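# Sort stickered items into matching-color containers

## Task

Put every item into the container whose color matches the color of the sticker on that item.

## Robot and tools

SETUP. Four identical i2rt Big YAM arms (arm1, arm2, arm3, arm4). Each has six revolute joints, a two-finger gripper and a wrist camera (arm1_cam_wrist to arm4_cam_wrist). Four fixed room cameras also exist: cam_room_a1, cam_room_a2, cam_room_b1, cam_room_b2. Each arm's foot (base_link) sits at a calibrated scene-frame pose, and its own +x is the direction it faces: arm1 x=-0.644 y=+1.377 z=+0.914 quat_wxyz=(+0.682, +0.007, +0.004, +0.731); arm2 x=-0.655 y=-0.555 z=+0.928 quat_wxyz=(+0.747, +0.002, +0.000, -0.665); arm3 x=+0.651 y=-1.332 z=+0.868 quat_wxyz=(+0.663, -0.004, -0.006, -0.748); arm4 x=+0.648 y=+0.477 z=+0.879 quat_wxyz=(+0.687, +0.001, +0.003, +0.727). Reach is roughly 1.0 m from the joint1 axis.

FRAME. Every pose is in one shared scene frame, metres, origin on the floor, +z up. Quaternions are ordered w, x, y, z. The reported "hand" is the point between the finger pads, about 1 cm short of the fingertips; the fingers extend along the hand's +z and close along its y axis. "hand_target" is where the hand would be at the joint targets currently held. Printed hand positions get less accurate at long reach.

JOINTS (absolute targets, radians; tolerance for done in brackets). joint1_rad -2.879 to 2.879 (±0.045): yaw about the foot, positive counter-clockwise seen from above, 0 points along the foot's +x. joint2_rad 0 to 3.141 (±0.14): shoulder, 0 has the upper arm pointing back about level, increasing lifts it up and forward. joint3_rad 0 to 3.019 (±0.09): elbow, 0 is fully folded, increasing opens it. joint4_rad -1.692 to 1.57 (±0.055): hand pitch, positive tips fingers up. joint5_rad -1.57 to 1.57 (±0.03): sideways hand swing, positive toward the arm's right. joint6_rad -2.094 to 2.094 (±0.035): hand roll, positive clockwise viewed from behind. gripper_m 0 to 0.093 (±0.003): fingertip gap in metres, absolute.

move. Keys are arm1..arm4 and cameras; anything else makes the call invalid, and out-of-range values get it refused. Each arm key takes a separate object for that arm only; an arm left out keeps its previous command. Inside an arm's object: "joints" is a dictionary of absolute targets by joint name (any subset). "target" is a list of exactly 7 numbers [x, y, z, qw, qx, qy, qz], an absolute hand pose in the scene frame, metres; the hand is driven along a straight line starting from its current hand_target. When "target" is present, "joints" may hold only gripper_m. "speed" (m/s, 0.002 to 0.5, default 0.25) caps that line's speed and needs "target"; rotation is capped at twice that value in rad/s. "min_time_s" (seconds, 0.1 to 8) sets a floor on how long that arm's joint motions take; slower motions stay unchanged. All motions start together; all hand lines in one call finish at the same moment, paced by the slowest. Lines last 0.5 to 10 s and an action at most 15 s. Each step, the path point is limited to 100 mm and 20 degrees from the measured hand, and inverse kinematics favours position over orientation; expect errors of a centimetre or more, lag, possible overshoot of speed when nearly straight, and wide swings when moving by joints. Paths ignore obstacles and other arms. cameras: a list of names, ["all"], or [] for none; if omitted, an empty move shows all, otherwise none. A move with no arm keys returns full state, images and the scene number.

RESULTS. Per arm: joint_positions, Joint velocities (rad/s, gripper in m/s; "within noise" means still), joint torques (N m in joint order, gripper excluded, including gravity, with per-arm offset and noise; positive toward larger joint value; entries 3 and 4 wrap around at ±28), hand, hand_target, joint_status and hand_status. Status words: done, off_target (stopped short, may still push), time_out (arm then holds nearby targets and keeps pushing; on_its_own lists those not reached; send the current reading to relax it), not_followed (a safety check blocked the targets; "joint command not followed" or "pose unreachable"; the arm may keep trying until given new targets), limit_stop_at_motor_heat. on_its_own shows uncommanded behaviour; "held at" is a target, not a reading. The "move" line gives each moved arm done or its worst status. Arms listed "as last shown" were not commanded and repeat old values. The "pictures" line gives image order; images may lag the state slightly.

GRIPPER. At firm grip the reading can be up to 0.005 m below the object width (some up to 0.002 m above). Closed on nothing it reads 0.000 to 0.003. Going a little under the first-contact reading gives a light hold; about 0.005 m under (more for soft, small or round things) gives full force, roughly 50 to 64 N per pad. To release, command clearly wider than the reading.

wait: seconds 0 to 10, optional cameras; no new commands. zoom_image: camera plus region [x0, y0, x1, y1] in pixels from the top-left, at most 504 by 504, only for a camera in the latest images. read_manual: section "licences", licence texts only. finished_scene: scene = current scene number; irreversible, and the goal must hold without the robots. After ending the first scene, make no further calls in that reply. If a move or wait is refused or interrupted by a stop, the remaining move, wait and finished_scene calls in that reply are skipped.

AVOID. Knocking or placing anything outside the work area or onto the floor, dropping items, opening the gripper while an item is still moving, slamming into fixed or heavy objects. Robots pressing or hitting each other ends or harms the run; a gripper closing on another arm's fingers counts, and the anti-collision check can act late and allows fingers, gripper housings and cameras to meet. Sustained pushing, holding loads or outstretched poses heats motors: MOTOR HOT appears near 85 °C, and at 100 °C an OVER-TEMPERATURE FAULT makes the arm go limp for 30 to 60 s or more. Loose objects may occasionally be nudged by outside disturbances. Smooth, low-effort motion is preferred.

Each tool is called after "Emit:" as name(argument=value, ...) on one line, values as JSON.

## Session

Emit:
move(cameras=["cam_room_a1","cam_room_a2","cam_room_b1","cam_room_b2"])

Scene clock: 0.00 s.
Joint torques (N m): no reading
Motor temperatures (°C): arm1=[20 23 27 23 21 21 21] | arm2=[23 24 26 22 22 20 23] | arm3=[24 23 24 23 24 23 23] | arm4=[22 21 23 22 24 21 24]
Heat: arm1: hottest joint3_rad 27 °C; arm2: hottest joint3_rad 26 °C; arm3: hottest joint1_rad 24 °C; arm4: hottest joint5_rad 24 °C.
Joint velocities: within noise
arm1.joint_positions: joint1_rad=+0.263 joint2_rad=+0.618 joint3_rad=+1.332 joint4_rad=-1.526 joint5_rad=+0.156 joint6_rad=+0.460 gripper_m=+0.09396
arm1.joint_status: not commanded
arm1.hand: x=-0.6788 y=+1.5838 z=+1.3925 quat_wxyz=(-0.203, +0.587, -0.716, -0.320) (m; scene frame)
arm1.hand_target: x=-0.6782 y=+1.5828 z=+1.4055 quat_wxyz=(-0.208, +0.582, -0.712, -0.334) (m; scene frame)
arm1.hand_status: not commanded
arm2.joint_positions: joint1_rad=+0.198 joint2_rad=+0.629 joint3_rad=+1.395 joint4_rad=-1.573 joint5_rad=-0.167 joint6_rad=+0.724 gripper_m=+0.09396
arm2.joint_status: not commanded
arm2.hand: x=-0.5668 y=-0.7391 z=+1.4233 quat_wxyz=(-0.378, -0.757, -0.533, +0.021) (m; scene frame)
arm2.hand_target: x=-0.5674 y=-0.7376 z=+1.4323 quat_wxyz=(-0.388, -0.753, -0.531, +0.025) (m; scene frame)
arm2.hand_status: not commanded
arm3.joint_positions: joint1_rad=-0.202 joint2_rad=+0.637 joint3_rad=+1.395 joint4_rad=-1.253 joint5_rad=-0.141 joint6_rad=+0.009 gripper_m=+0.09396
arm3.joint_status: not commanded
arm3.hand: x=+0.5932 y=-1.5705 z=+1.4269 quat_wxyz=(-0.354, -0.674, -0.524, +0.381) (m; scene frame)
arm3.hand_target: x=+0.5940 y=-1.5678 z=+1.4382 quat_wxyz=(-0.361, -0.668, -0.521, +0.391) (m; scene frame)
arm3.hand_status: not commanded
arm4.joint_positions: joint1_rad=+0.128 joint2_rad=+0.641 joint3_rad=+1.438 joint4_rad=-1.415 joint5_rad=-0.180 joint6_rad=-0.624 gripper_m=+0.09396
arm4.joint_status: not commanded
arm4.hand: x=+0.5789 y=+0.6954 z=+1.4214 quat_wxyz=(-0.341, +0.837, -0.292, -0.314) (m; scene frame)
arm4.hand_target: x=+0.5794 y=+0.6929 z=+1.4323 quat_wxyz=(-0.351, +0.831, -0.289, -0.319) (m; scene frame)
arm4.hand_status: not commanded
pictures: cam_room_a1, cam_room_a2, cam_room_b1, cam_room_b2
Images, in order (width x height): cam_room_a1 672x504, cam_room_a2 672x504, cam_room_b1 672x504, cam_room_b2 672x504.

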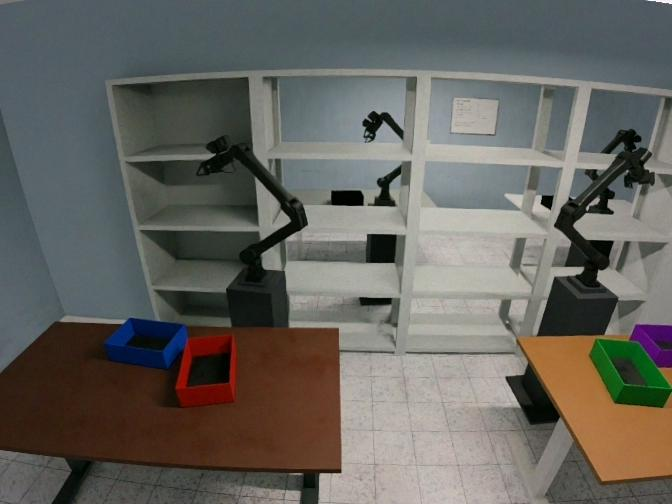

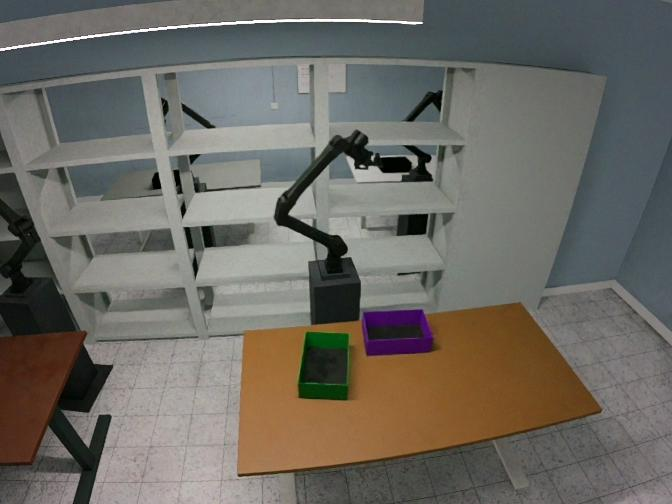

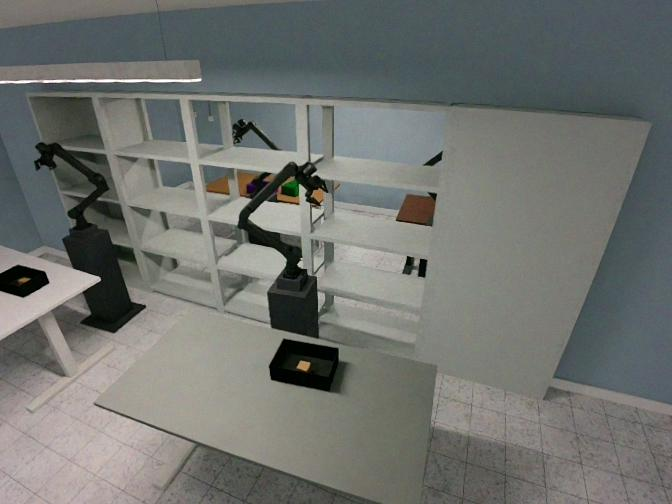

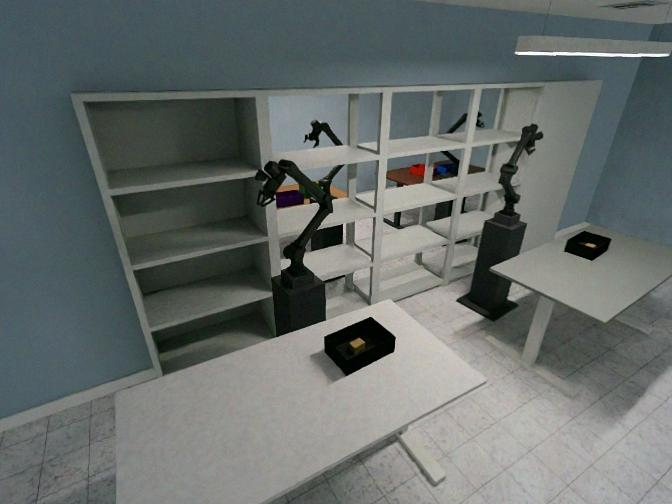

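Emit:
move(arm1={"joints":{"joint1_rad":1.5,"joint2_rad":0.9,"joint3_rad":1.5,"joint4_rad":-1.48,"joint5_rad":0,"joint6_rad":0},"min_time_s":2.5}, arm2={"joints":{"joint1_rad":-1.686,"joint2_rad":0.9,"joint3_rad":1.5,"joint4_rad":-1.48,"joint5_rad":0,"joint6_rad":0},"min_time_s":2.5}, arm3={"joints":{"joint1_rad":1.69,"joint2_rad":0.9,"joint3_rad":1.5,"joint4_rad":-1.48,"joint5_rad":0,"joint6_rad":0},"min_time_s":2.5}, arm4={"joints":{"joint1_rad":-1.626,"joint2_rad":0.9,"joint3_rad":1.5,"joint4_rad":-1.48,"joint5_rad":0,"joint6_rad":0},"min_time_s":2.5}, cameras=["arm1_cam_wrist","arm2_cam_wrist","arm3_cam_wrist","arm4_cam_wrist","cam_room_b1","cam_room_b2"])

Emit:
zoom_image(camera="cam_room_b1", region=[270, 335, 345, 395])

Emit:
zoom_image(camera="cam_room_b2", region=[320, 315, 400, 375])

Emit:
zoom_image(camera="cam_room_b2", region=[560, 225, 620, 265])

Emit:
zoom_image(camera="cam_room_b1", region=[0, 260, 55, 300])

Scene clock: 12.50 s.
Joint torques (N m): arm1=[-1.49 0.21 15.43 2.03 -0.02 -0.08] | arm2=[0.56 -3.25 15.27 2.69 0.1 -0.1] | arm3=[1.96 -2.78 13.12 0.91 0.13 -0.12] | arm4=[1.03 -2.67 11.79 0.61 0.19 0.19]
Motor temperatures (°C): arm1=[20 23 29 23 21 21 21] | arm2=[23 24 27 22 22 20 23] | arm3=[24 23 25 23 24 23 23] | arm4=[22 21 26 22 24 21 24]
Heat: arm1: hottest joint3_rad 29 °C; arm2: hottest joint3_rad 27 °C; arm3: hottest joint3_rad 25 °C; arm4: hottest joint3_rad 26 °C.
move: arm1 done; arm2 done; arm3 done; arm4 done
Joint velocities: within noise
arm1.joint_positions: joint1_rad=+1.495 joint2_rad=+0.894 joint3_rad=+1.441 joint4_rad=-1.497 joint5_rad=+0.001 joint6_rad=+0.008 gripper_m=+0.09397
arm1.joint_status: all done
arm1.hand: x=-0.9445 y=+1.3790 z=+1.3838 quat_wxyz=(-0.001, +0.950, -0.007, -0.313) (m; scene frame)
arm1.hand_target: x=-0.9488 y=+1.3770 z=+1.4128 quat_wxyz=(-0.001, +0.938, +0.000, -0.346) (m; scene frame)
arm1.hand_status: not commanded
arm2.joint_positions: joint1_rad=-1.683 joint2_rad=+0.890 joint3_rad=+1.441 joint4_rad=-1.498 joint5_rad=-0.003 joint6_rad=+0.015 gripper_m=+0.09397
arm2.joint_status: all done
arm2.hand: x=-0.9623 y=-0.5582 z=+1.3939 quat_wxyz=(-0.003, -0.952, +0.004, +0.306) (m; scene frame)
arm2.hand_target: x=-0.9689 y=-0.5570 z=+1.4216 quat_wxyz=(+0.001, -0.941, -0.001, +0.338) (m; scene frame)
arm2.hand_status: not commanded
arm3.joint_positions: joint1_rad=+1.681 joint2_rad=+0.894 joint3_rad=+1.447 joint4_rad=-1.472 joint5_rad=-0.003 joint6_rad=+0.007 gripper_m=+0.09398
arm3.joint_status: all done
arm3.hand: x=+0.9635 y=-1.3286 z=+1.3395 quat_wxyz=(-0.320, -0.006, -0.947, +0.006) (m; scene frame)
arm3.hand_target: x=+0.9633 y=-1.3258 z=+1.3616 quat_wxyz=(-0.339, +0.001, -0.941, +0.007) (m; scene frame)
arm3.hand_status: not commanded
arm4.joint_positions: joint1_rad=-1.625 joint2_rad=+0.891 joint3_rad=+1.448 joint4_rad=-1.468 joint5_rad=-0.002 joint6_rad=-0.014 gripper_m=+0.09397
arm4.joint_status: all done
arm4.hand: x=+0.9631 y=+0.4797 z=+1.3510 quat_wxyz=(-0.321, +0.009, -0.947, +0.002) (m; scene frame)
arm4.hand_target: x=+0.9631 y=+0.4789 z=+1.3716 quat_wxyz=(-0.336, +0.001, -0.942, +0.001) (m; scene frame)
arm4.hand_status: not commanded
pictures: arm1_cam_wrist, arm2_cam_wrist, arm3_cam_wrist, arm4_cam_wrist, cam_room_b1, cam_room_b2
Images, in order (width x height): arm1_cam_wrist 672x504, arm2_cam_wrist 672x504, arm3_cam_wrist 672x504, arm4_cam_wrist 672x504, cam_room_b1 672x504, cam_room_b2 672x504.

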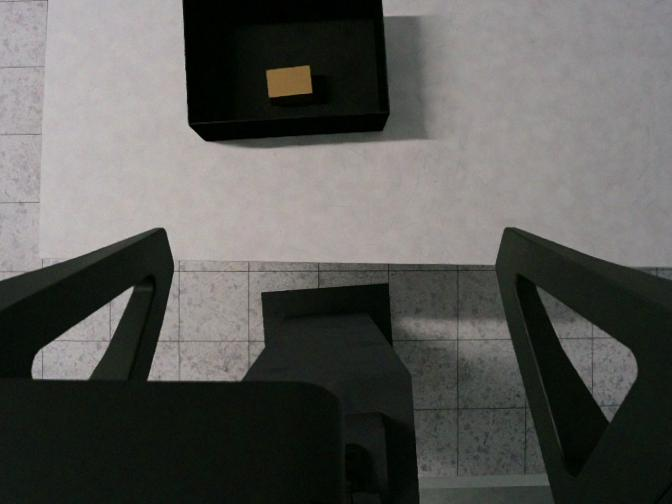

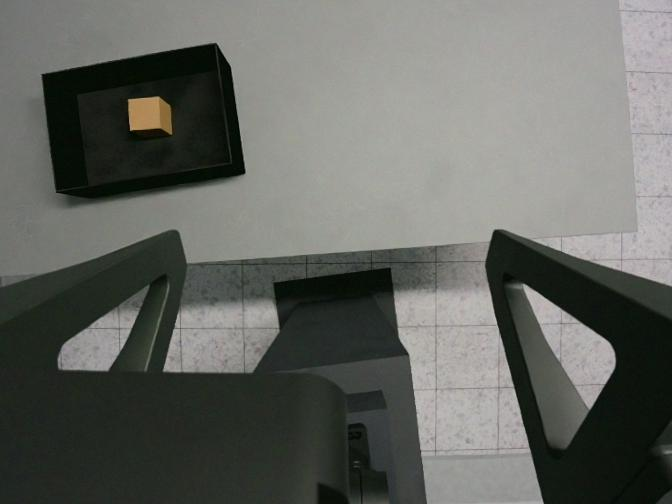

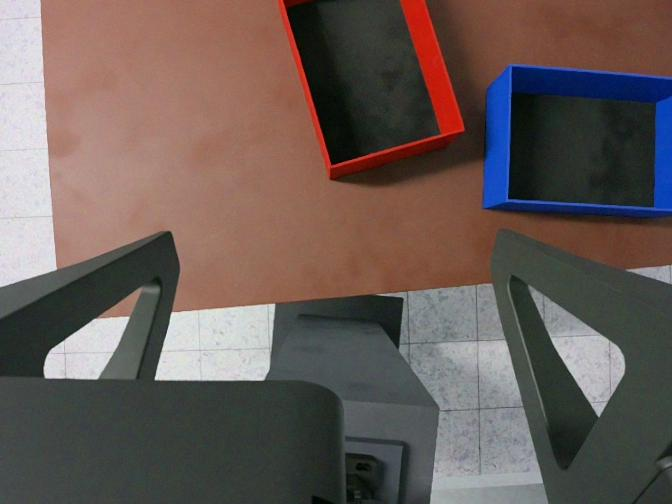

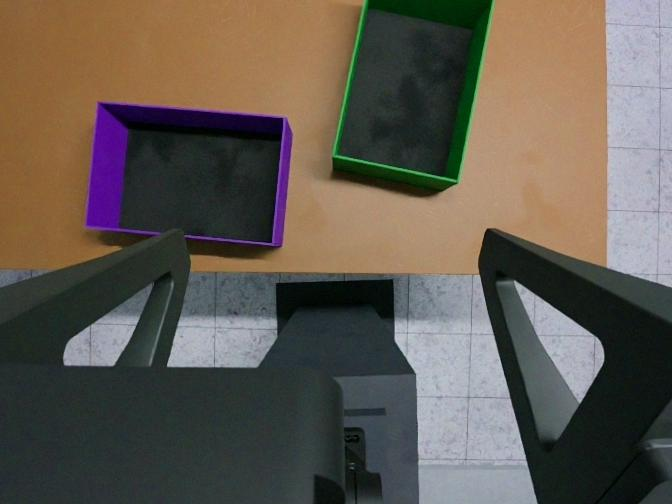

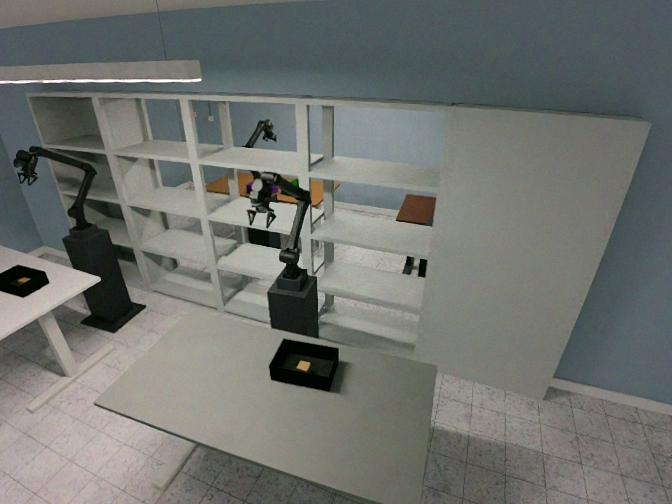

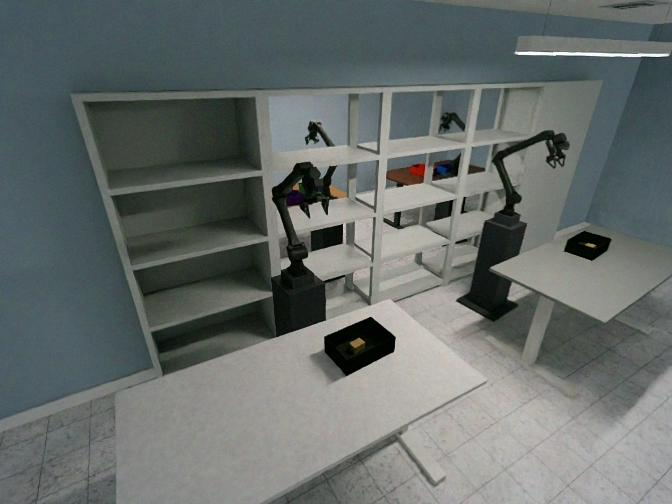

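Scaled by 6.720.

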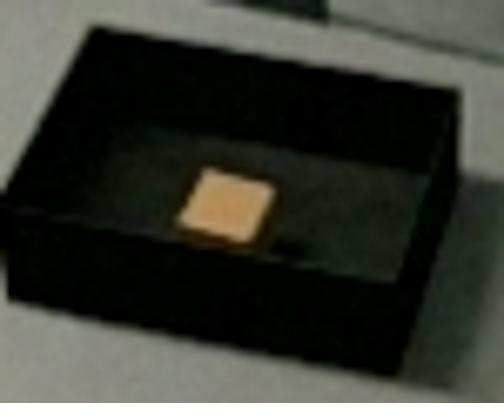

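Scaled by 6.300.

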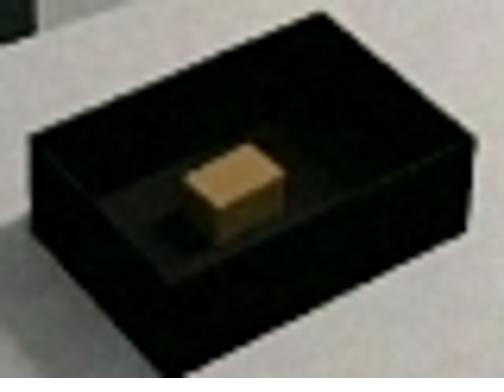

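Scaled by 8.400.

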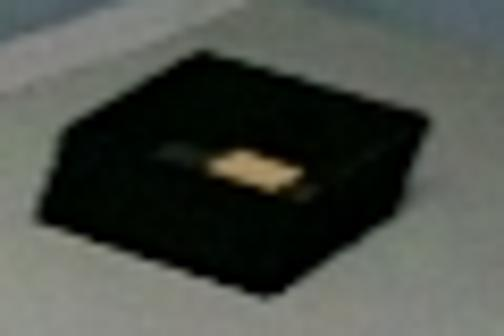

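Scaled by 9.164.

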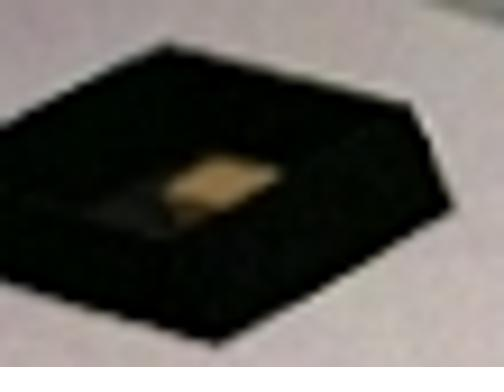

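Emit:
move(arm1={"target":[-1.24,1.327,0.895,0.0415,0.731,-0.6794,0.0447],"speed":0.35}, arm2={"target":[-1.198,-0.825,0.89,-0.0027,0.997,0.0435,0.061],"speed":0.35}, arm3={"joints":{"joint1_rad":-1.979,"joint2_rad":0.486,"joint3_rad":0.79,"joint4_rad":-0.5},"min_time_s":4}, arm4={"joints":{"joint1_rad":0.9,"joint2_rad":0.486,"joint3_rad":0.79,"joint4_rad":-0.5,"joint5_rad":0,"joint6_rad":0},"min_time_s":4}, cameras=["arm1_cam_wrist","arm2_cam_wrist"])

Scene clock: 55.87 s.
Joint torques (N m): arm1=[-2.55 -16.67 12.88 0.2 0 0.13] | arm2=[1.14 -21.95 12.83 -0.13 -0.17 0.21] | arm3=[0.56 -0.67 9.43 2.66 -0.02 -0.11] | arm4=[0.91 -1.03 9.36 2.32 0.16 0.19]
Motor temperatures (°C): arm1=[20 23 36 23 21 21 21] | arm2=[23 24 33 22 22 20 23] | arm3=[24 23 31 23 24 23 23] | arm4=[22 21 34 22 24 21 24]
Heat: arm1: hottest joint3_rad 36 °C; arm2: hottest joint3_rad 33 °C; arm3: hottest joint3_rad 31 °C; arm4: hottest joint3_rad 34 °C.
move: arm1 off_target; arm2 off_target; arm3 done; arm4 done
Joint velocities: within noise
arm1.joint_positions: joint1_rad=+1.559 joint2_rad=+2.120 joint3_rad=+1.512 joint4_rad=-1.033 joint5_rad=-0.124 joint6_rad=+1.538 gripper_m=+0.09398
arm1.joint_status: not commanded
arm1.hand: x=-1.2159 y=+1.3234 z=+0.8767 quat_wxyz=(+0.023, +0.735, -0.674, +0.062) (m; scene frame)
arm1.hand_target: x=-1.2389 y=+1.3271 z=+0.8955 quat_wxyz=(+0.042, +0.731, -0.679, +0.045) (m; scene frame)
arm1.hand_status: off_target (0.030 m and 3.1 deg from the pose sent, 0.574 m and 93.5 deg at the start)
arm2.joint_positions: joint1_rad=-1.244 joint2_rad=+2.187 joint3_rad=+1.643 joint4_rad=-1.160 joint5_rad=-0.042 joint6_rad=+0.344 gripper_m=+0.09397
arm2.joint_status: not commanded
arm2.hand: x=-1.1849 y=-0.8144 z=+0.8833 quat_wxyz=(+0.008, -0.996, -0.048, -0.070) (m; scene frame)
arm2.hand_target: x=-1.1975 y=-0.8248 z=+0.8904 quat_wxyz=(+0.002, -0.997, -0.044, -0.061) (m; scene frame)
arm2.hand_status: off_target (0.018 m and 1.3 deg from the pose sent, 0.617 m and 43.0 deg at the start)
arm3.joint_positions: joint1_rad=-1.969 joint2_rad=+0.493 joint3_rad=+0.797 joint4_rad=-0.518 joint5_rad=+0.001 joint6_rad=+0.006 gripper_m=+0.09400
arm3.joint_status: all done
arm3.hand: x=+0.3667 y=-1.1629 z=+1.2961 quat_wxyz=(+0.154, -0.753, +0.206, +0.605) (m; scene frame)
arm3.hand_target: x=+0.3688 y=-1.1606 z=+1.2985 quat_wxyz=(+0.161, -0.747, +0.206, +0.611) (m; scene frame)
arm3.hand_status: not commanded
arm4.joint_positions: joint1_rad=+0.899 joint2_rad=+0.497 joint3_rad=+0.790 joint4_rad=-0.521 joint5_rad=-0.001 joint6_rad=-0.013 gripper_m=+0.09398
arm4.joint_status: all done
arm4.hand: x=+0.3816 y=+0.6687 z=+1.3048 quat_wxyz=(-0.190, +0.747, -0.233, -0.593) (m; scene frame)
arm4.hand_target: x=+0.3833 y=+0.6674 z=+1.3132 quat_wxyz=(-0.190, +0.736, -0.235, -0.606) (m; scene frame)
arm4.hand_status: not commanded
pictures: arm1_cam_wrist, arm2_cam_wrist
Images, in order (width x height): arm1_cam_wrist 672x504, arm2_cam_wrist 672x504.

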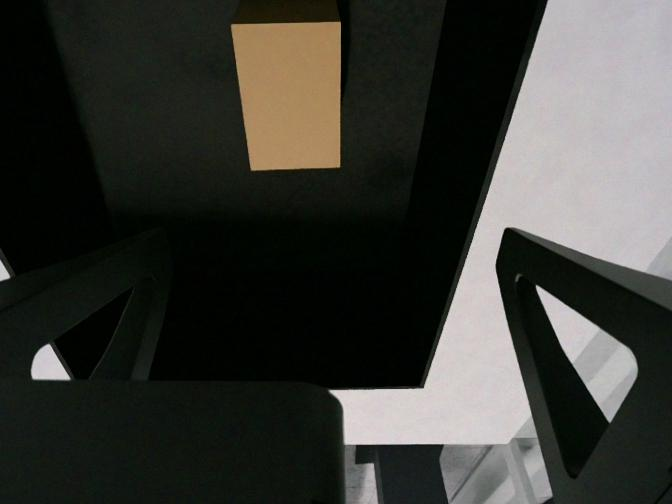

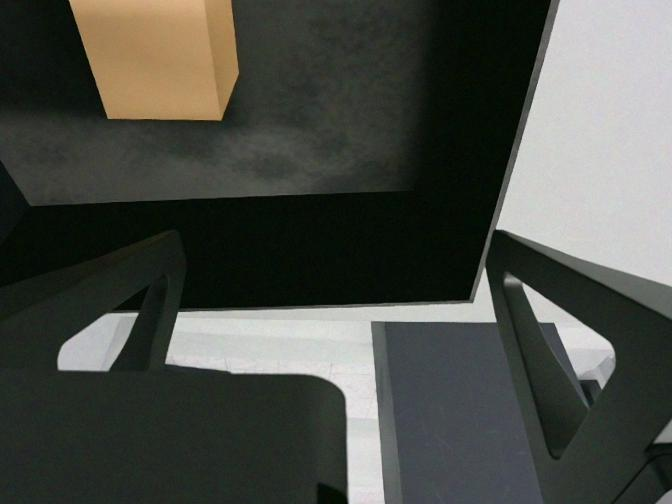

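Emit:
move(arm1={"target":[-1.247,1.331,0.757,0.0415,0.731,-0.6794,0.0447],"speed":0.15}, arm2={"target":[-1.208,-0.89,0.84,-0.0027,0.997,0.0435,0.061],"speed":0.15}, cameras=["arm1_cam_wrist","arm2_cam_wrist"])

Scene clock: 89.83 s.
Joint torques (N m): arm1=[-2.84 -17.08 10.99 0.46 -0.03 0.03] | arm2=[1.03 -21.71 13.15 0.23 -0.16 0.21] | arm3=[0.62 -0.67 9.43 2.63 -0.02 -0.12] | arm4=[1.08 -0.91 9.58 2.25 0.13 0.18]
Motor temperatures (°C): arm1=[20 26 37 23 21 21 21] | arm2=[23 27 33 22 22 20 23] | arm3=[24 23 31 23 24 23 23] | arm4=[22 21 32 22 24 21 24]
Heat: arm1: hottest joint3_rad 37 °C; arm2: hottest joint3_rad 33 °C; arm3: hottest joint3_rad 31 °C; arm4: hottest joint3_rad 32 °C.
move: arm1 off_target; arm2 off_target
Joint velocities: within noise
arm1.joint_positions: joint1_rad=+1.555 joint2_rad=+2.344 joint3_rad=+1.520 joint4_rad=-0.811 joint5_rad=-0.125 joint6_rad=+1.539 gripper_m=+0.09398
arm1.joint_status: not commanded
arm1.hand: x=-1.2231 y=+1.3258 z=+0.7508 quat_wxyz=(+0.025, +0.734, -0.676, +0.060) (m; scene frame)
arm1.hand_target: x=-1.2462 y=+1.3312 z=+0.7578 quat_wxyz=(+0.041, +0.731, -0.679, +0.045) (m; scene frame)
arm1.hand_status: off_target (0.025 m and 2.6 deg from the pose sent, 0.124 m and 3.1 deg at the start)
arm2.joint_positions: joint1_rad=-1.161 joint2_rad=+2.327 joint3_rad=+1.800 joint4_rad=-1.160 joint5_rad=-0.051 joint6_rad=+0.425 gripper_m=+0.09397
arm2.joint_status: not commanded
arm2.hand: x=-1.1976 y=-0.8803 z=+0.8471 quat_wxyz=(+0.005, -0.997, -0.049, -0.064) (m; scene frame)
arm2.hand_target: x=-1.2073 y=-0.8897 z=+0.8402 quat_wxyz=(+0.002, -0.997, -0.044, -0.061) (m; scene frame)
arm2.hand_status: off_target (0.016 m and 0.8 deg from the pose sent, 0.090 m and 1.3 deg at the start)
arm3, arm4: as last shown
pictures: arm1_cam_wrist, arm2_cam_wrist
Images, in order (width x height): arm1_cam_wrist 672x504, arm2_cam_wrist 672x504.

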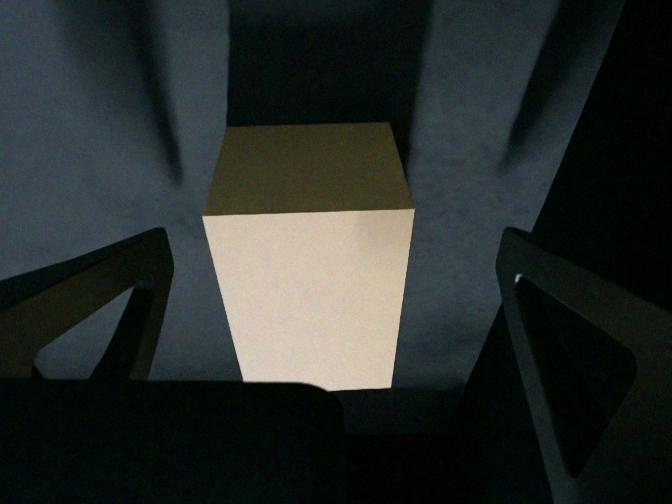

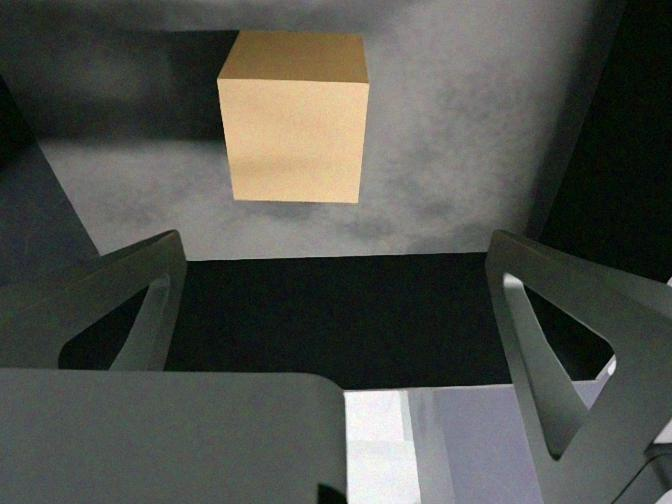

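Emit:
move(arm1={"target":[-1.256,1.337,0.754,0.0415,0.731,-0.6794,0.0447],"speed":0.15}, arm2={"target":[-1.211,-0.904,0.749,-0.0027,0.997,0.0435,0.061],"speed":0.15}, cameras=["arm1_cam_wrist","arm2_cam_wrist"])

Scene clock: 101.10 s.
Joint torques (N m): arm1=[-3.02 -16.09 11.04 0.06 0.04 -0.06] | arm2=[1.44 -23.24 12.01 0.73 -0.17 0.22] | arm3=[0.56 -0.56 9.46 2.65 -0.01 -0.12] | arm4=[1.03 -0.73 9.39 2.13 0.14 0.16]
Motor temperatures (°C): arm1=[20 26 35 23 21 21 21] | arm2=[23 27 34 22 22 20 23] | arm3=[24 23 31 23 24 23 23] | arm4=[22 21 32 22 24 21 24]
Heat: arm1: hottest joint3_rad 35 °C; arm2: hottest joint3_rad 34 °C; arm3: hottest joint3_rad 31 °C; arm4: hottest joint3_rad 32 °C.
move: arm1 off_target; arm2 off_target
Joint velocities: within noise
arm1.joint_positions: joint1_rad=+1.545 joint2_rad=+2.358 joint3_rad=+1.558 joint4_rad=-0.811 joint5_rad=-0.125 joint6_rad=+1.537 gripper_m=+0.09398
arm1.joint_status: not commanded
arm1.hand: x=-1.2389 y=+1.3311 z=+0.7525 quat_wxyz=(+0.034, +0.732, -0.679, +0.052) (m; scene frame)
arm1.hand_target: x=-1.2553 y=+1.3371 z=+0.7543 quat_wxyz=(+0.042, +0.731, -0.680, +0.044) (m; scene frame)
arm1.hand_status: off_target (0.018 m and 1.2 deg from the pose sent, 0.035 m and 2.6 deg at the start)
arm2.joint_positions: joint1_rad=-1.149 joint2_rad=+2.505 joint3_rad=+1.868 joint4_rad=-1.067 joint5_rad=-0.053 joint6_rad=+0.441 gripper_m=+0.09397
arm2.joint_status: not commanded
arm2.hand: x=-1.2004 y=-0.8908 z=+0.7542 quat_wxyz=(+0.010, -0.996, -0.047, -0.072) (m; scene frame)
arm2.hand_target: x=-1.2103 y=-0.9037 z=+0.7495 quat_wxyz=(+0.002, -0.997, -0.044, -0.061) (m; scene frame)
arm2.hand_status: off_target (0.018 m and 1.6 deg from the pose sent, 0.102 m and 0.8 deg at the start)
arm3, arm4: as last shown
pictures: arm1_cam_wrist, arm2_cam_wrist
Images, in order (width x height): arm1_cam_wrist 672x504, arm2_cam_wrist 672x504.

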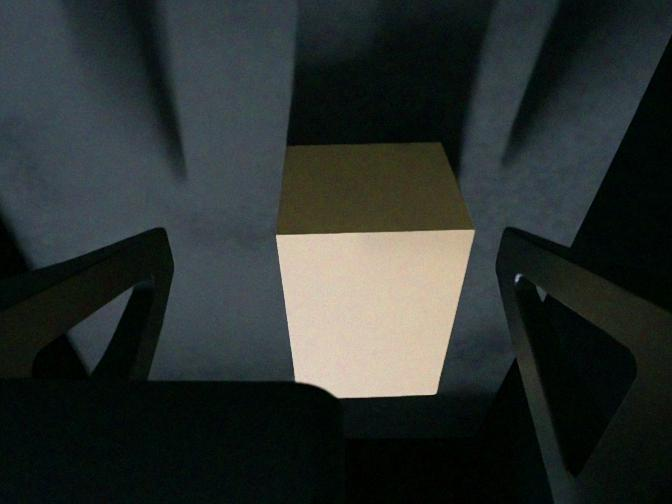

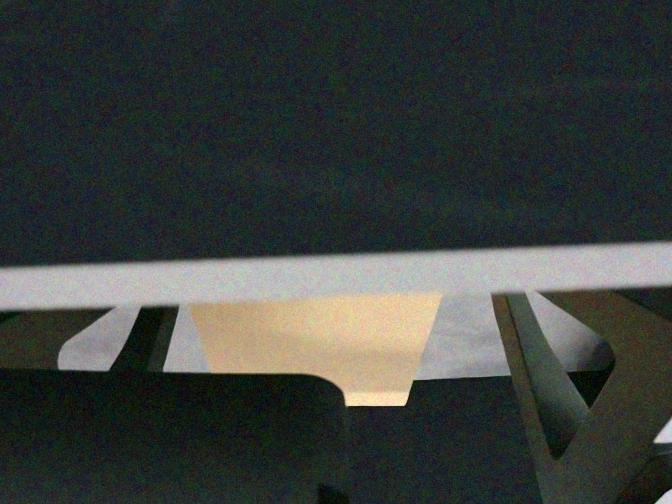

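Emit:
move(arm1={"joints":{"gripper_m":0.033}}, arm2={"joints":{"gripper_m":0.033}}, cameras=["arm1_cam_wrist","arm2_cam_wrist"])

Scene clock: 107.67 s.
Joint torques (N m): arm1=[-2.78 -17.32 11.17 0.03 0.06 -0.01] | arm2=[1.49 -23.47 12.01 0.8 -0.13 0.2] | arm3=[0.62 -0.62 9.48 2.67 -0.03 -0.11] | arm4=[1.32 -1.08 9.42 2.25 0.12 0.2]
Motor temperatures (°C): arm1=[20 26 36 23 21 21 21] | arm2=[23 27 34 22 22 20 23] | arm3=[24 23 31 23 24 23 23] | arm4=[22 21 32 22 24 21 24]
Heat: arm1: hottest joint3_rad 36 °C; arm2: hottest joint3_rad 34 °C; arm3: hottest joint3_rad 31 °C; arm4: hottest joint3_rad 32 °C.
move: arm1 off_target; arm2 off_target
Joint velocities: within noise
arm1.joint_positions: joint1_rad=+1.545 joint2_rad=+2.358 joint3_rad=+1.559 joint4_rad=-0.811 joint5_rad=-0.125 joint6_rad=+1.536 gripper_m=+0.04434
arm1.joint_status: gripper_m off_target (ended at +0.04437, target +0.03300)
arm1.hand: x=-1.2394 y=+1.3310 z=+0.7526 quat_wxyz=(+0.034, +0.732, -0.678, +0.052) (m; scene frame)
arm1.hand_target: x=-1.2554 y=+1.3371 z=+0.7543 quat_wxyz=(+0.042, +0.731, -0.680, +0.044) (m; scene frame)
arm1.hand_status: not commanded
arm2.joint_positions: joint1_rad=-1.149 joint2_rad=+2.505 joint3_rad=+1.868 joint4_rad=-1.067 joint5_rad=-0.054 joint6_rad=+0.442 gripper_m=+0.05302
arm2.joint_status: gripper_m off_target (ended at +0.05305, target +0.03300)
arm2.hand: x=-1.2003 y=-0.8909 z=+0.7542 quat_wxyz=(+0.009, -0.996, -0.046, -0.072) (m; scene frame)
arm2.hand_target: x=-1.2104 y=-0.9036 z=+0.7495 quat_wxyz=(+0.002, -0.997, -0.044, -0.061) (m; scene frame)
arm2.hand_status: not commanded
arm3, arm4: as last shown
pictures: arm1_cam_wrist, arm2_cam_wrist
Images, in order (width x height): arm1_cam_wrist 672x504, arm2_cam_wrist 672x504.

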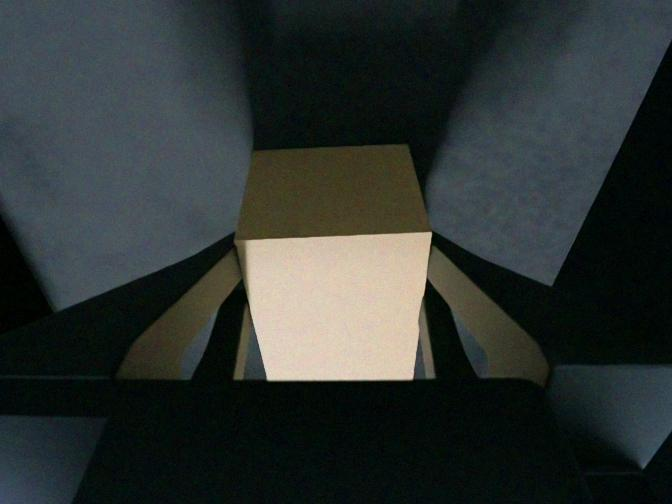

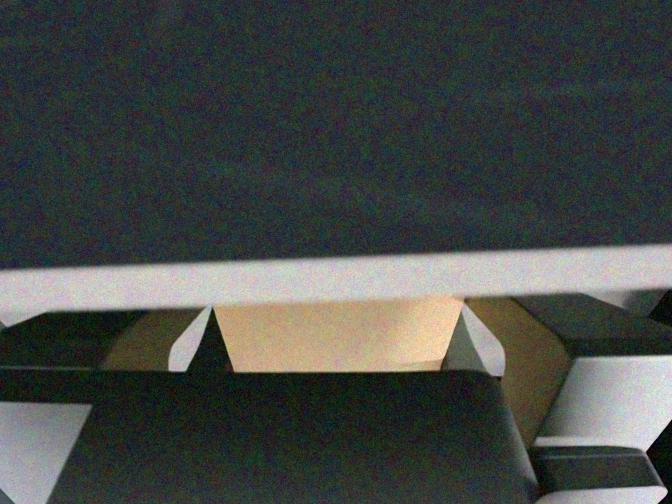

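Emit:
move(arm1={"target":[-1.17,1.33,1.08,0.0415,0.731,-0.6794,0.0447],"speed":0.3}, arm2={"target":[-1.14,-0.86,1.08,-0.0027,0.997,0.0435,0.061],"speed":0.3})

Emit:
move(arm1={"joints":{"joint1_rad":-2.244,"joint2_rad":0.486,"joint3_rad":0.84,"joint4_rad":-0.5,"joint5_rad":0,"joint6_rad":0},"min_time_s":4}, arm2={"joints":{"joint1_rad":0.911,"joint2_rad":0.486,"joint3_rad":0.84,"joint4_rad":-0.5,"joint5_rad":0,"joint6_rad":0},"min_time_s":4}, cameras=["arm3_cam_wrist","arm4_cam_wrist","cam_room_a1","cam_room_a2"])

Emit:
zoom_image(camera="cam_room_a2", region=[340, 120, 440, 200])

Emit:
zoom_image(camera="cam_room_a1", region=[300, 120, 400, 200])

Scene clock: 115.60 s.
Joint torques (N m): arm1=[-1.96 -12.86 14.72 -0.08 0.06 0.11] | arm2=[1.26 -20.89 12.64 -0.08 -0.11 0.18] | arm3=[0.62 -0.73 9.47 2.65 -0.02 -0.11] | arm4=[1.2 -0.79 9.52 2.17 0.11 0.18]
Motor temperatures (°C): arm1=[20 26 35 23 21 21 21] | arm2=[23 27 34 22 22 20 23] | arm3=[24 23 31 23 24 23 23] | arm4=[22 21 32 22 24 21 24]
Heat: arm1: hottest joint3_rad 35 °C; arm2: hottest joint3_rad 34 °C; arm3: hottest joint3_rad 31 °C; arm4: hottest joint3_rad 32 °C.
move: arm1 off_target; arm2 off_target
Joint velocities: within noise
arm1.joint_positions: joint1_rad=+1.545 joint2_rad=+1.768 joint3_rad=+1.490 joint4_rad=-1.356 joint5_rad=-0.125 joint6_rad=+1.538 gripper_m=+0.04433
arm1.joint_status: not commanded
arm1.hand: x=-1.1546 y=+1.3337 z=+1.0594 quat_wxyz=(+0.026, +0.731, -0.680, +0.060) (m; scene frame)
arm1.hand_target: x=-1.1690 y=+1.3300 z=+1.0802 quat_wxyz=(+0.042, +0.731, -0.680, +0.045) (m; scene frame)
arm1.hand_status: off_target (0.026 m and 2.5 deg from the pose sent, 0.335 m and 1.2 deg at the start)
arm2.joint_positions: joint1_rad=-1.149 joint2_rad=+1.933 joint3_rad=+1.752 joint4_rad=-1.508 joint5_rad=-0.054 joint6_rad=+0.442 gripper_m=+0.05302
arm2.joint_status: not commanded
arm2.hand: x=-1.1367 y=-0.8536 z=+1.0720 quat_wxyz=(+0.006, -0.997, -0.046, -0.066) (m; scene frame)
arm2.hand_target: x=-1.1399 y=-0.8599 z=+1.0801 quat_wxyz=(+0.002, -0.997, -0.044, -0.061) (m; scene frame)
arm2.hand_status: off_target (0.011 m and 0.7 deg from the pose sent, 0.333 m and 1.5 deg at the start)
arm3, arm4: as last shown
pictures: none

Scene clock: 120.23 s.
Joint torques (N m): arm1=[-2.37 2.43 11.92 2.7 0.04 -0.07] | arm2=[1.03 -0.97 10.78 3.64 0.16 -0.07] | arm3=[0.62 -0.67 9.46 2.63 -0.01 -0.11] | arm4=[1.38 -0.56 9.4 2.1 0.12 0.14]
Motor temperatures (°C): arm1=[20 26 35 23 21 21 22] | arm2=[23 27 34 22 22 20 23] | arm3=[24 23 31 23 24 23 23] | arm4=[22 21 32 22 24 21 24]
Heat: arm1: hottest joint3_rad 35 °C; arm2: hottest joint3_rad 34 °C; arm3: hottest joint3_rad 31 °C; arm4: hottest joint3_rad 32 °C.
move: arm1 done; arm2 done
Joint velocities: within noise
arm1.joint_positions: joint1_rad=-2.239 joint2_rad=+0.490 joint3_rad=+0.837 joint4_rad=-0.523 joint5_rad=-0.001 joint6_rad=+0.008 gripper_m=+0.04424
arm1.joint_status: all done
arm1.hand: x=-0.3700 y=+1.1935 z=+1.3644 quat_wxyz=(-0.608, -0.228, -0.737, +0.188) (m; scene frame)
arm1.hand_target: x=-0.3714 y=+1.1924 z=+1.3730 quat_wxyz=(-0.618, -0.225, -0.728, +0.195) (m; scene frame)
arm1.hand_status: not commanded
arm2.joint_positions: joint1_rad=+0.908 joint2_rad=+0.491 joint3_rad=+0.851 joint4_rad=-0.526 joint5_rad=-0.004 joint6_rad=+0.015 gripper_m=+0.05302
arm2.joint_status: all done
arm2.hand: x=-0.3805 y=-0.7237 z=+1.3905 quat_wxyz=(-0.624, -0.211, -0.734, +0.167) (m; scene frame)
arm2.hand_target: x=-0.3800 y=-0.7238 z=+1.3915 quat_wxyz=(-0.630, -0.204, -0.729, +0.174) (m; scene frame)
arm2.hand_status: not commanded
arm3, arm4: as last shown
pictures: arm3_cam_wrist, arm4_cam_wrist, cam_room_a1, cam_room_a2
Images, in order (width x height): arm3_cam_wrist 672x504, arm4_cam_wrist 672x504, cam_room_a1 672x504, cam_room_a2 672x504.

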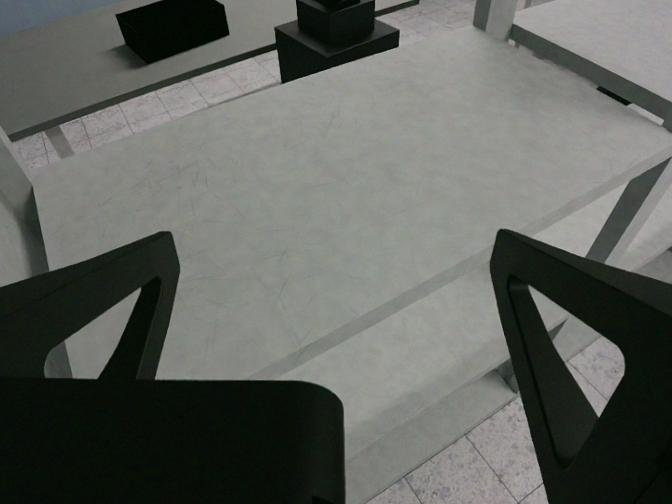

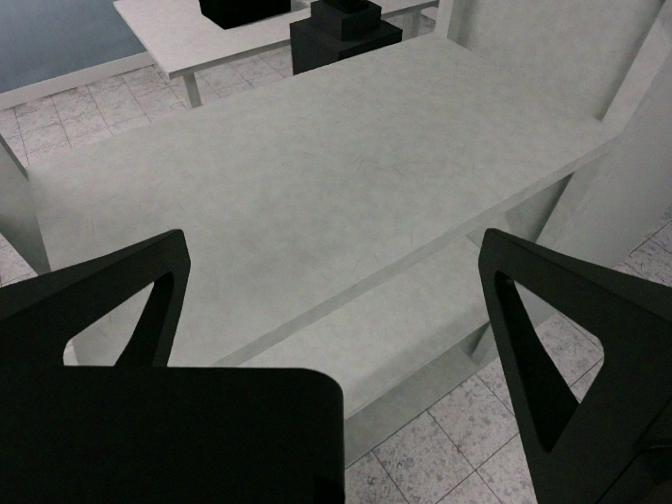

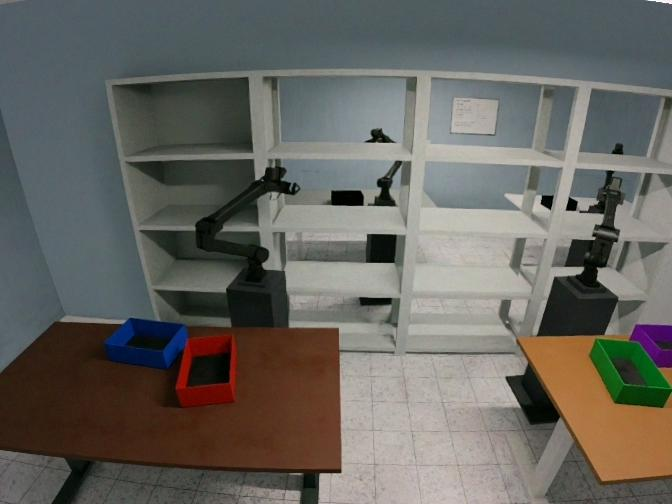

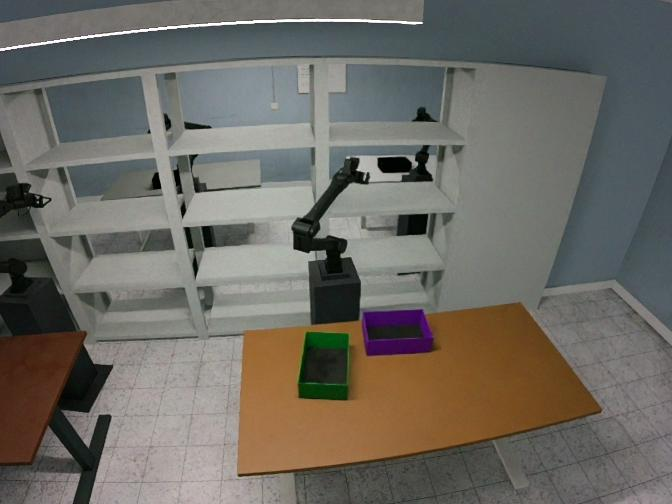

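Scaled by 5.040.

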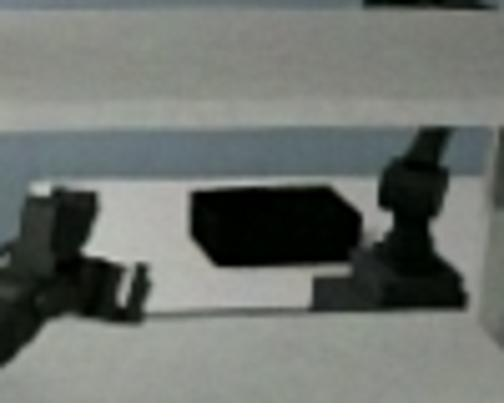

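Scaled by 5.040.

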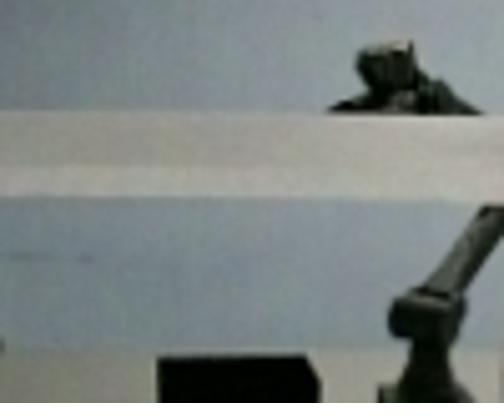

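Emit:
move(arm1={"target":[-0.008,0.918,1.105,-0.657,-0.2155,-0.693,0.2045],"speed":0.3}, arm2={"target":[-0.2,-0.83,1.16,-0.6506,-0.1983,-0.710,0.1817],"speed":0.3}, cameras=["arm3_cam_wrist","arm4_cam_wrist","cam_room_a1","cam_room_a2"])

Emit:
zoom_image(camera="cam_room_a1", region=[300, 140, 400, 220])

Emit:
zoom_image(camera="cam_room_a2", region=[340, 140, 440, 220])

Scene clock: 128.77 s.
Joint torques (N m): arm1=[-3.14 -16.85 14.5 2.5 -0.01 0.03] | arm2=[1.32 -10.52 10.89 3.69 0.16 -0.07] | arm3=[0.5 -0.67 9.43 2.61 -0.02 -0.11] | arm4=[0.91 -1.2 9.4 2.15 0.13 0.17]
Motor temperatures (°C): arm1=[20 25 35 23 21 21 22] | arm2=[23 27 33 22 22 20 24] | arm3=[24 23 31 23 24 23 23] | arm4=[22 21 32 22 24 21 24]
Heat: arm1: hottest joint3_rad 35 °C; arm2: hottest joint3_rad 33 °C; arm3: hottest joint3_rad 31 °C; arm4: hottest joint3_rad 32 °C.
move: arm1 off_target; arm2 off_target
Joint velocities: within noise
arm1.joint_positions: joint1_rad=-2.262 joint2_rad=+1.981 joint3_rad=+1.236 joint4_rad=+0.619 joint5_rad=-0.029 joint6_rad=+0.007 gripper_m=+0.04424
arm1.joint_status: not commanded
arm1.hand: x=-0.0194 y=+0.9364 z=+1.0637 quat_wxyz=(-0.628, -0.222, -0.721, +0.191) (m; scene frame)
arm1.hand_target: x=-0.0111 y=+0.9200 z=+1.1052 quat_wxyz=(-0.657, -0.215, -0.693, +0.205) (m; scene frame)
arm1.hand_status: off_target (0.047 m and 5.0 deg from the pose sent, 0.524 m and 7.9 deg at the start)
arm2.joint_positions: joint1_rad=+0.908 joint2_rad=+1.349 joint3_rad=+0.580 joint4_rad=+0.639 joint5_rad=+0.003 joint6_rad=+0.012 gripper_m=+0.05302
arm2.joint_status: not commanded
arm2.hand: x=-0.2069 y=-0.8294 z=+1.1453 quat_wxyz=(-0.637, -0.209, -0.722, +0.174) (m; scene frame)
arm2.hand_target: x=-0.2004 y=-0.8298 z=+1.1600 quat_wxyz=(-0.651, -0.199, -0.710, +0.182) (m; scene frame)
arm2.hand_status: off_target (0.016 m and 2.6 deg from the pose sent, 0.312 m and 4.6 deg at the start)
arm3, arm4: as last shown
pictures: arm3_cam_wrist, arm4_cam_wrist, cam_room_a1, cam_room_a2
Images, in order (width x height): arm3_cam_wrist 672x504, arm4_cam_wrist 672x504, cam_room_a1 672x504, cam_room_a2 672x504.

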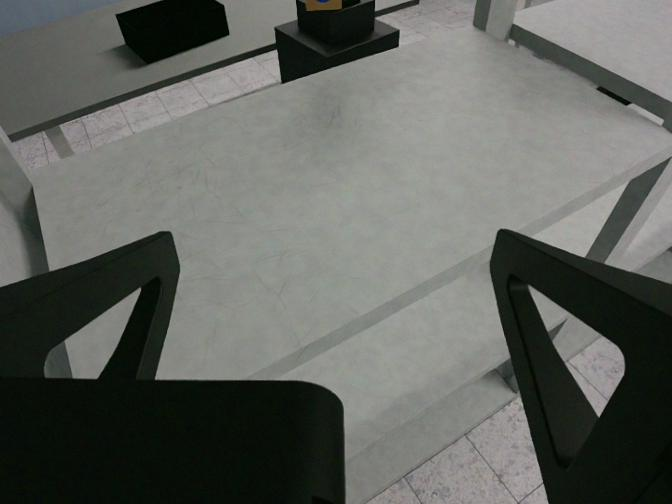

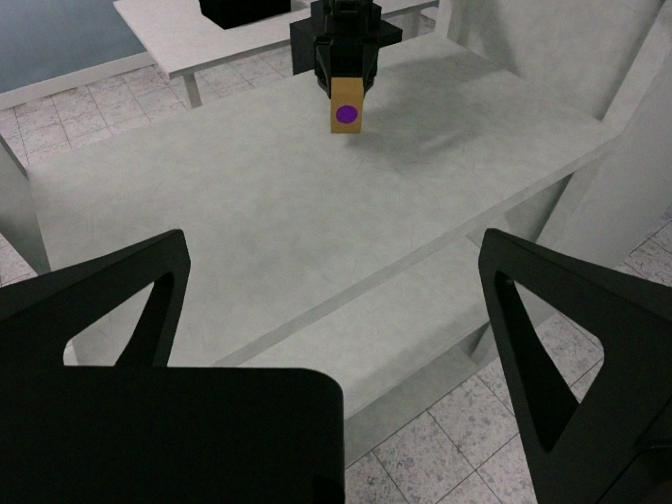

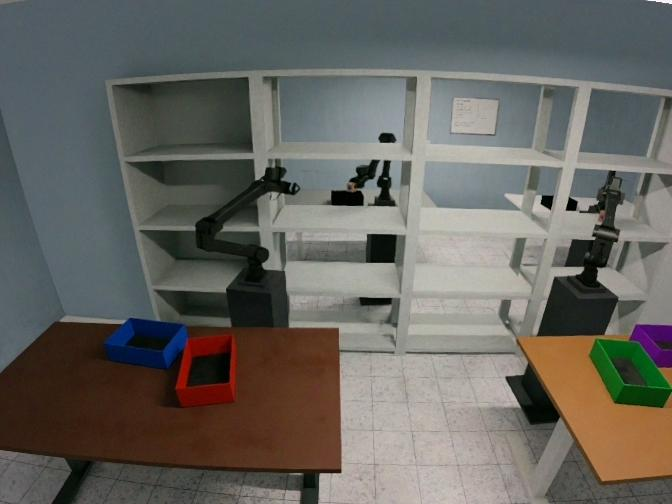

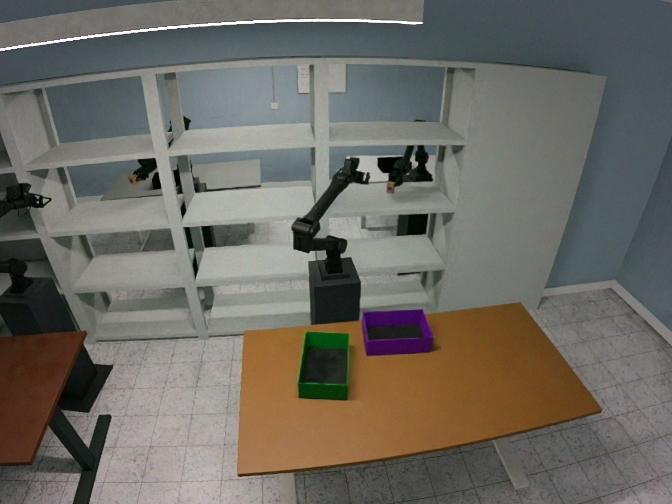

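Scaled by 5.040.

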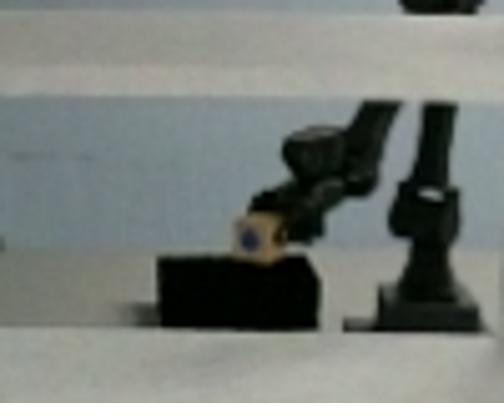

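Scaled by 5.040.

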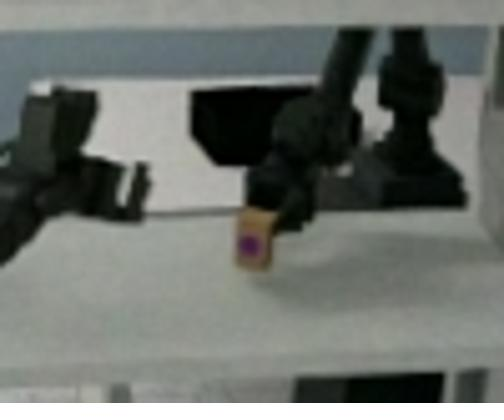

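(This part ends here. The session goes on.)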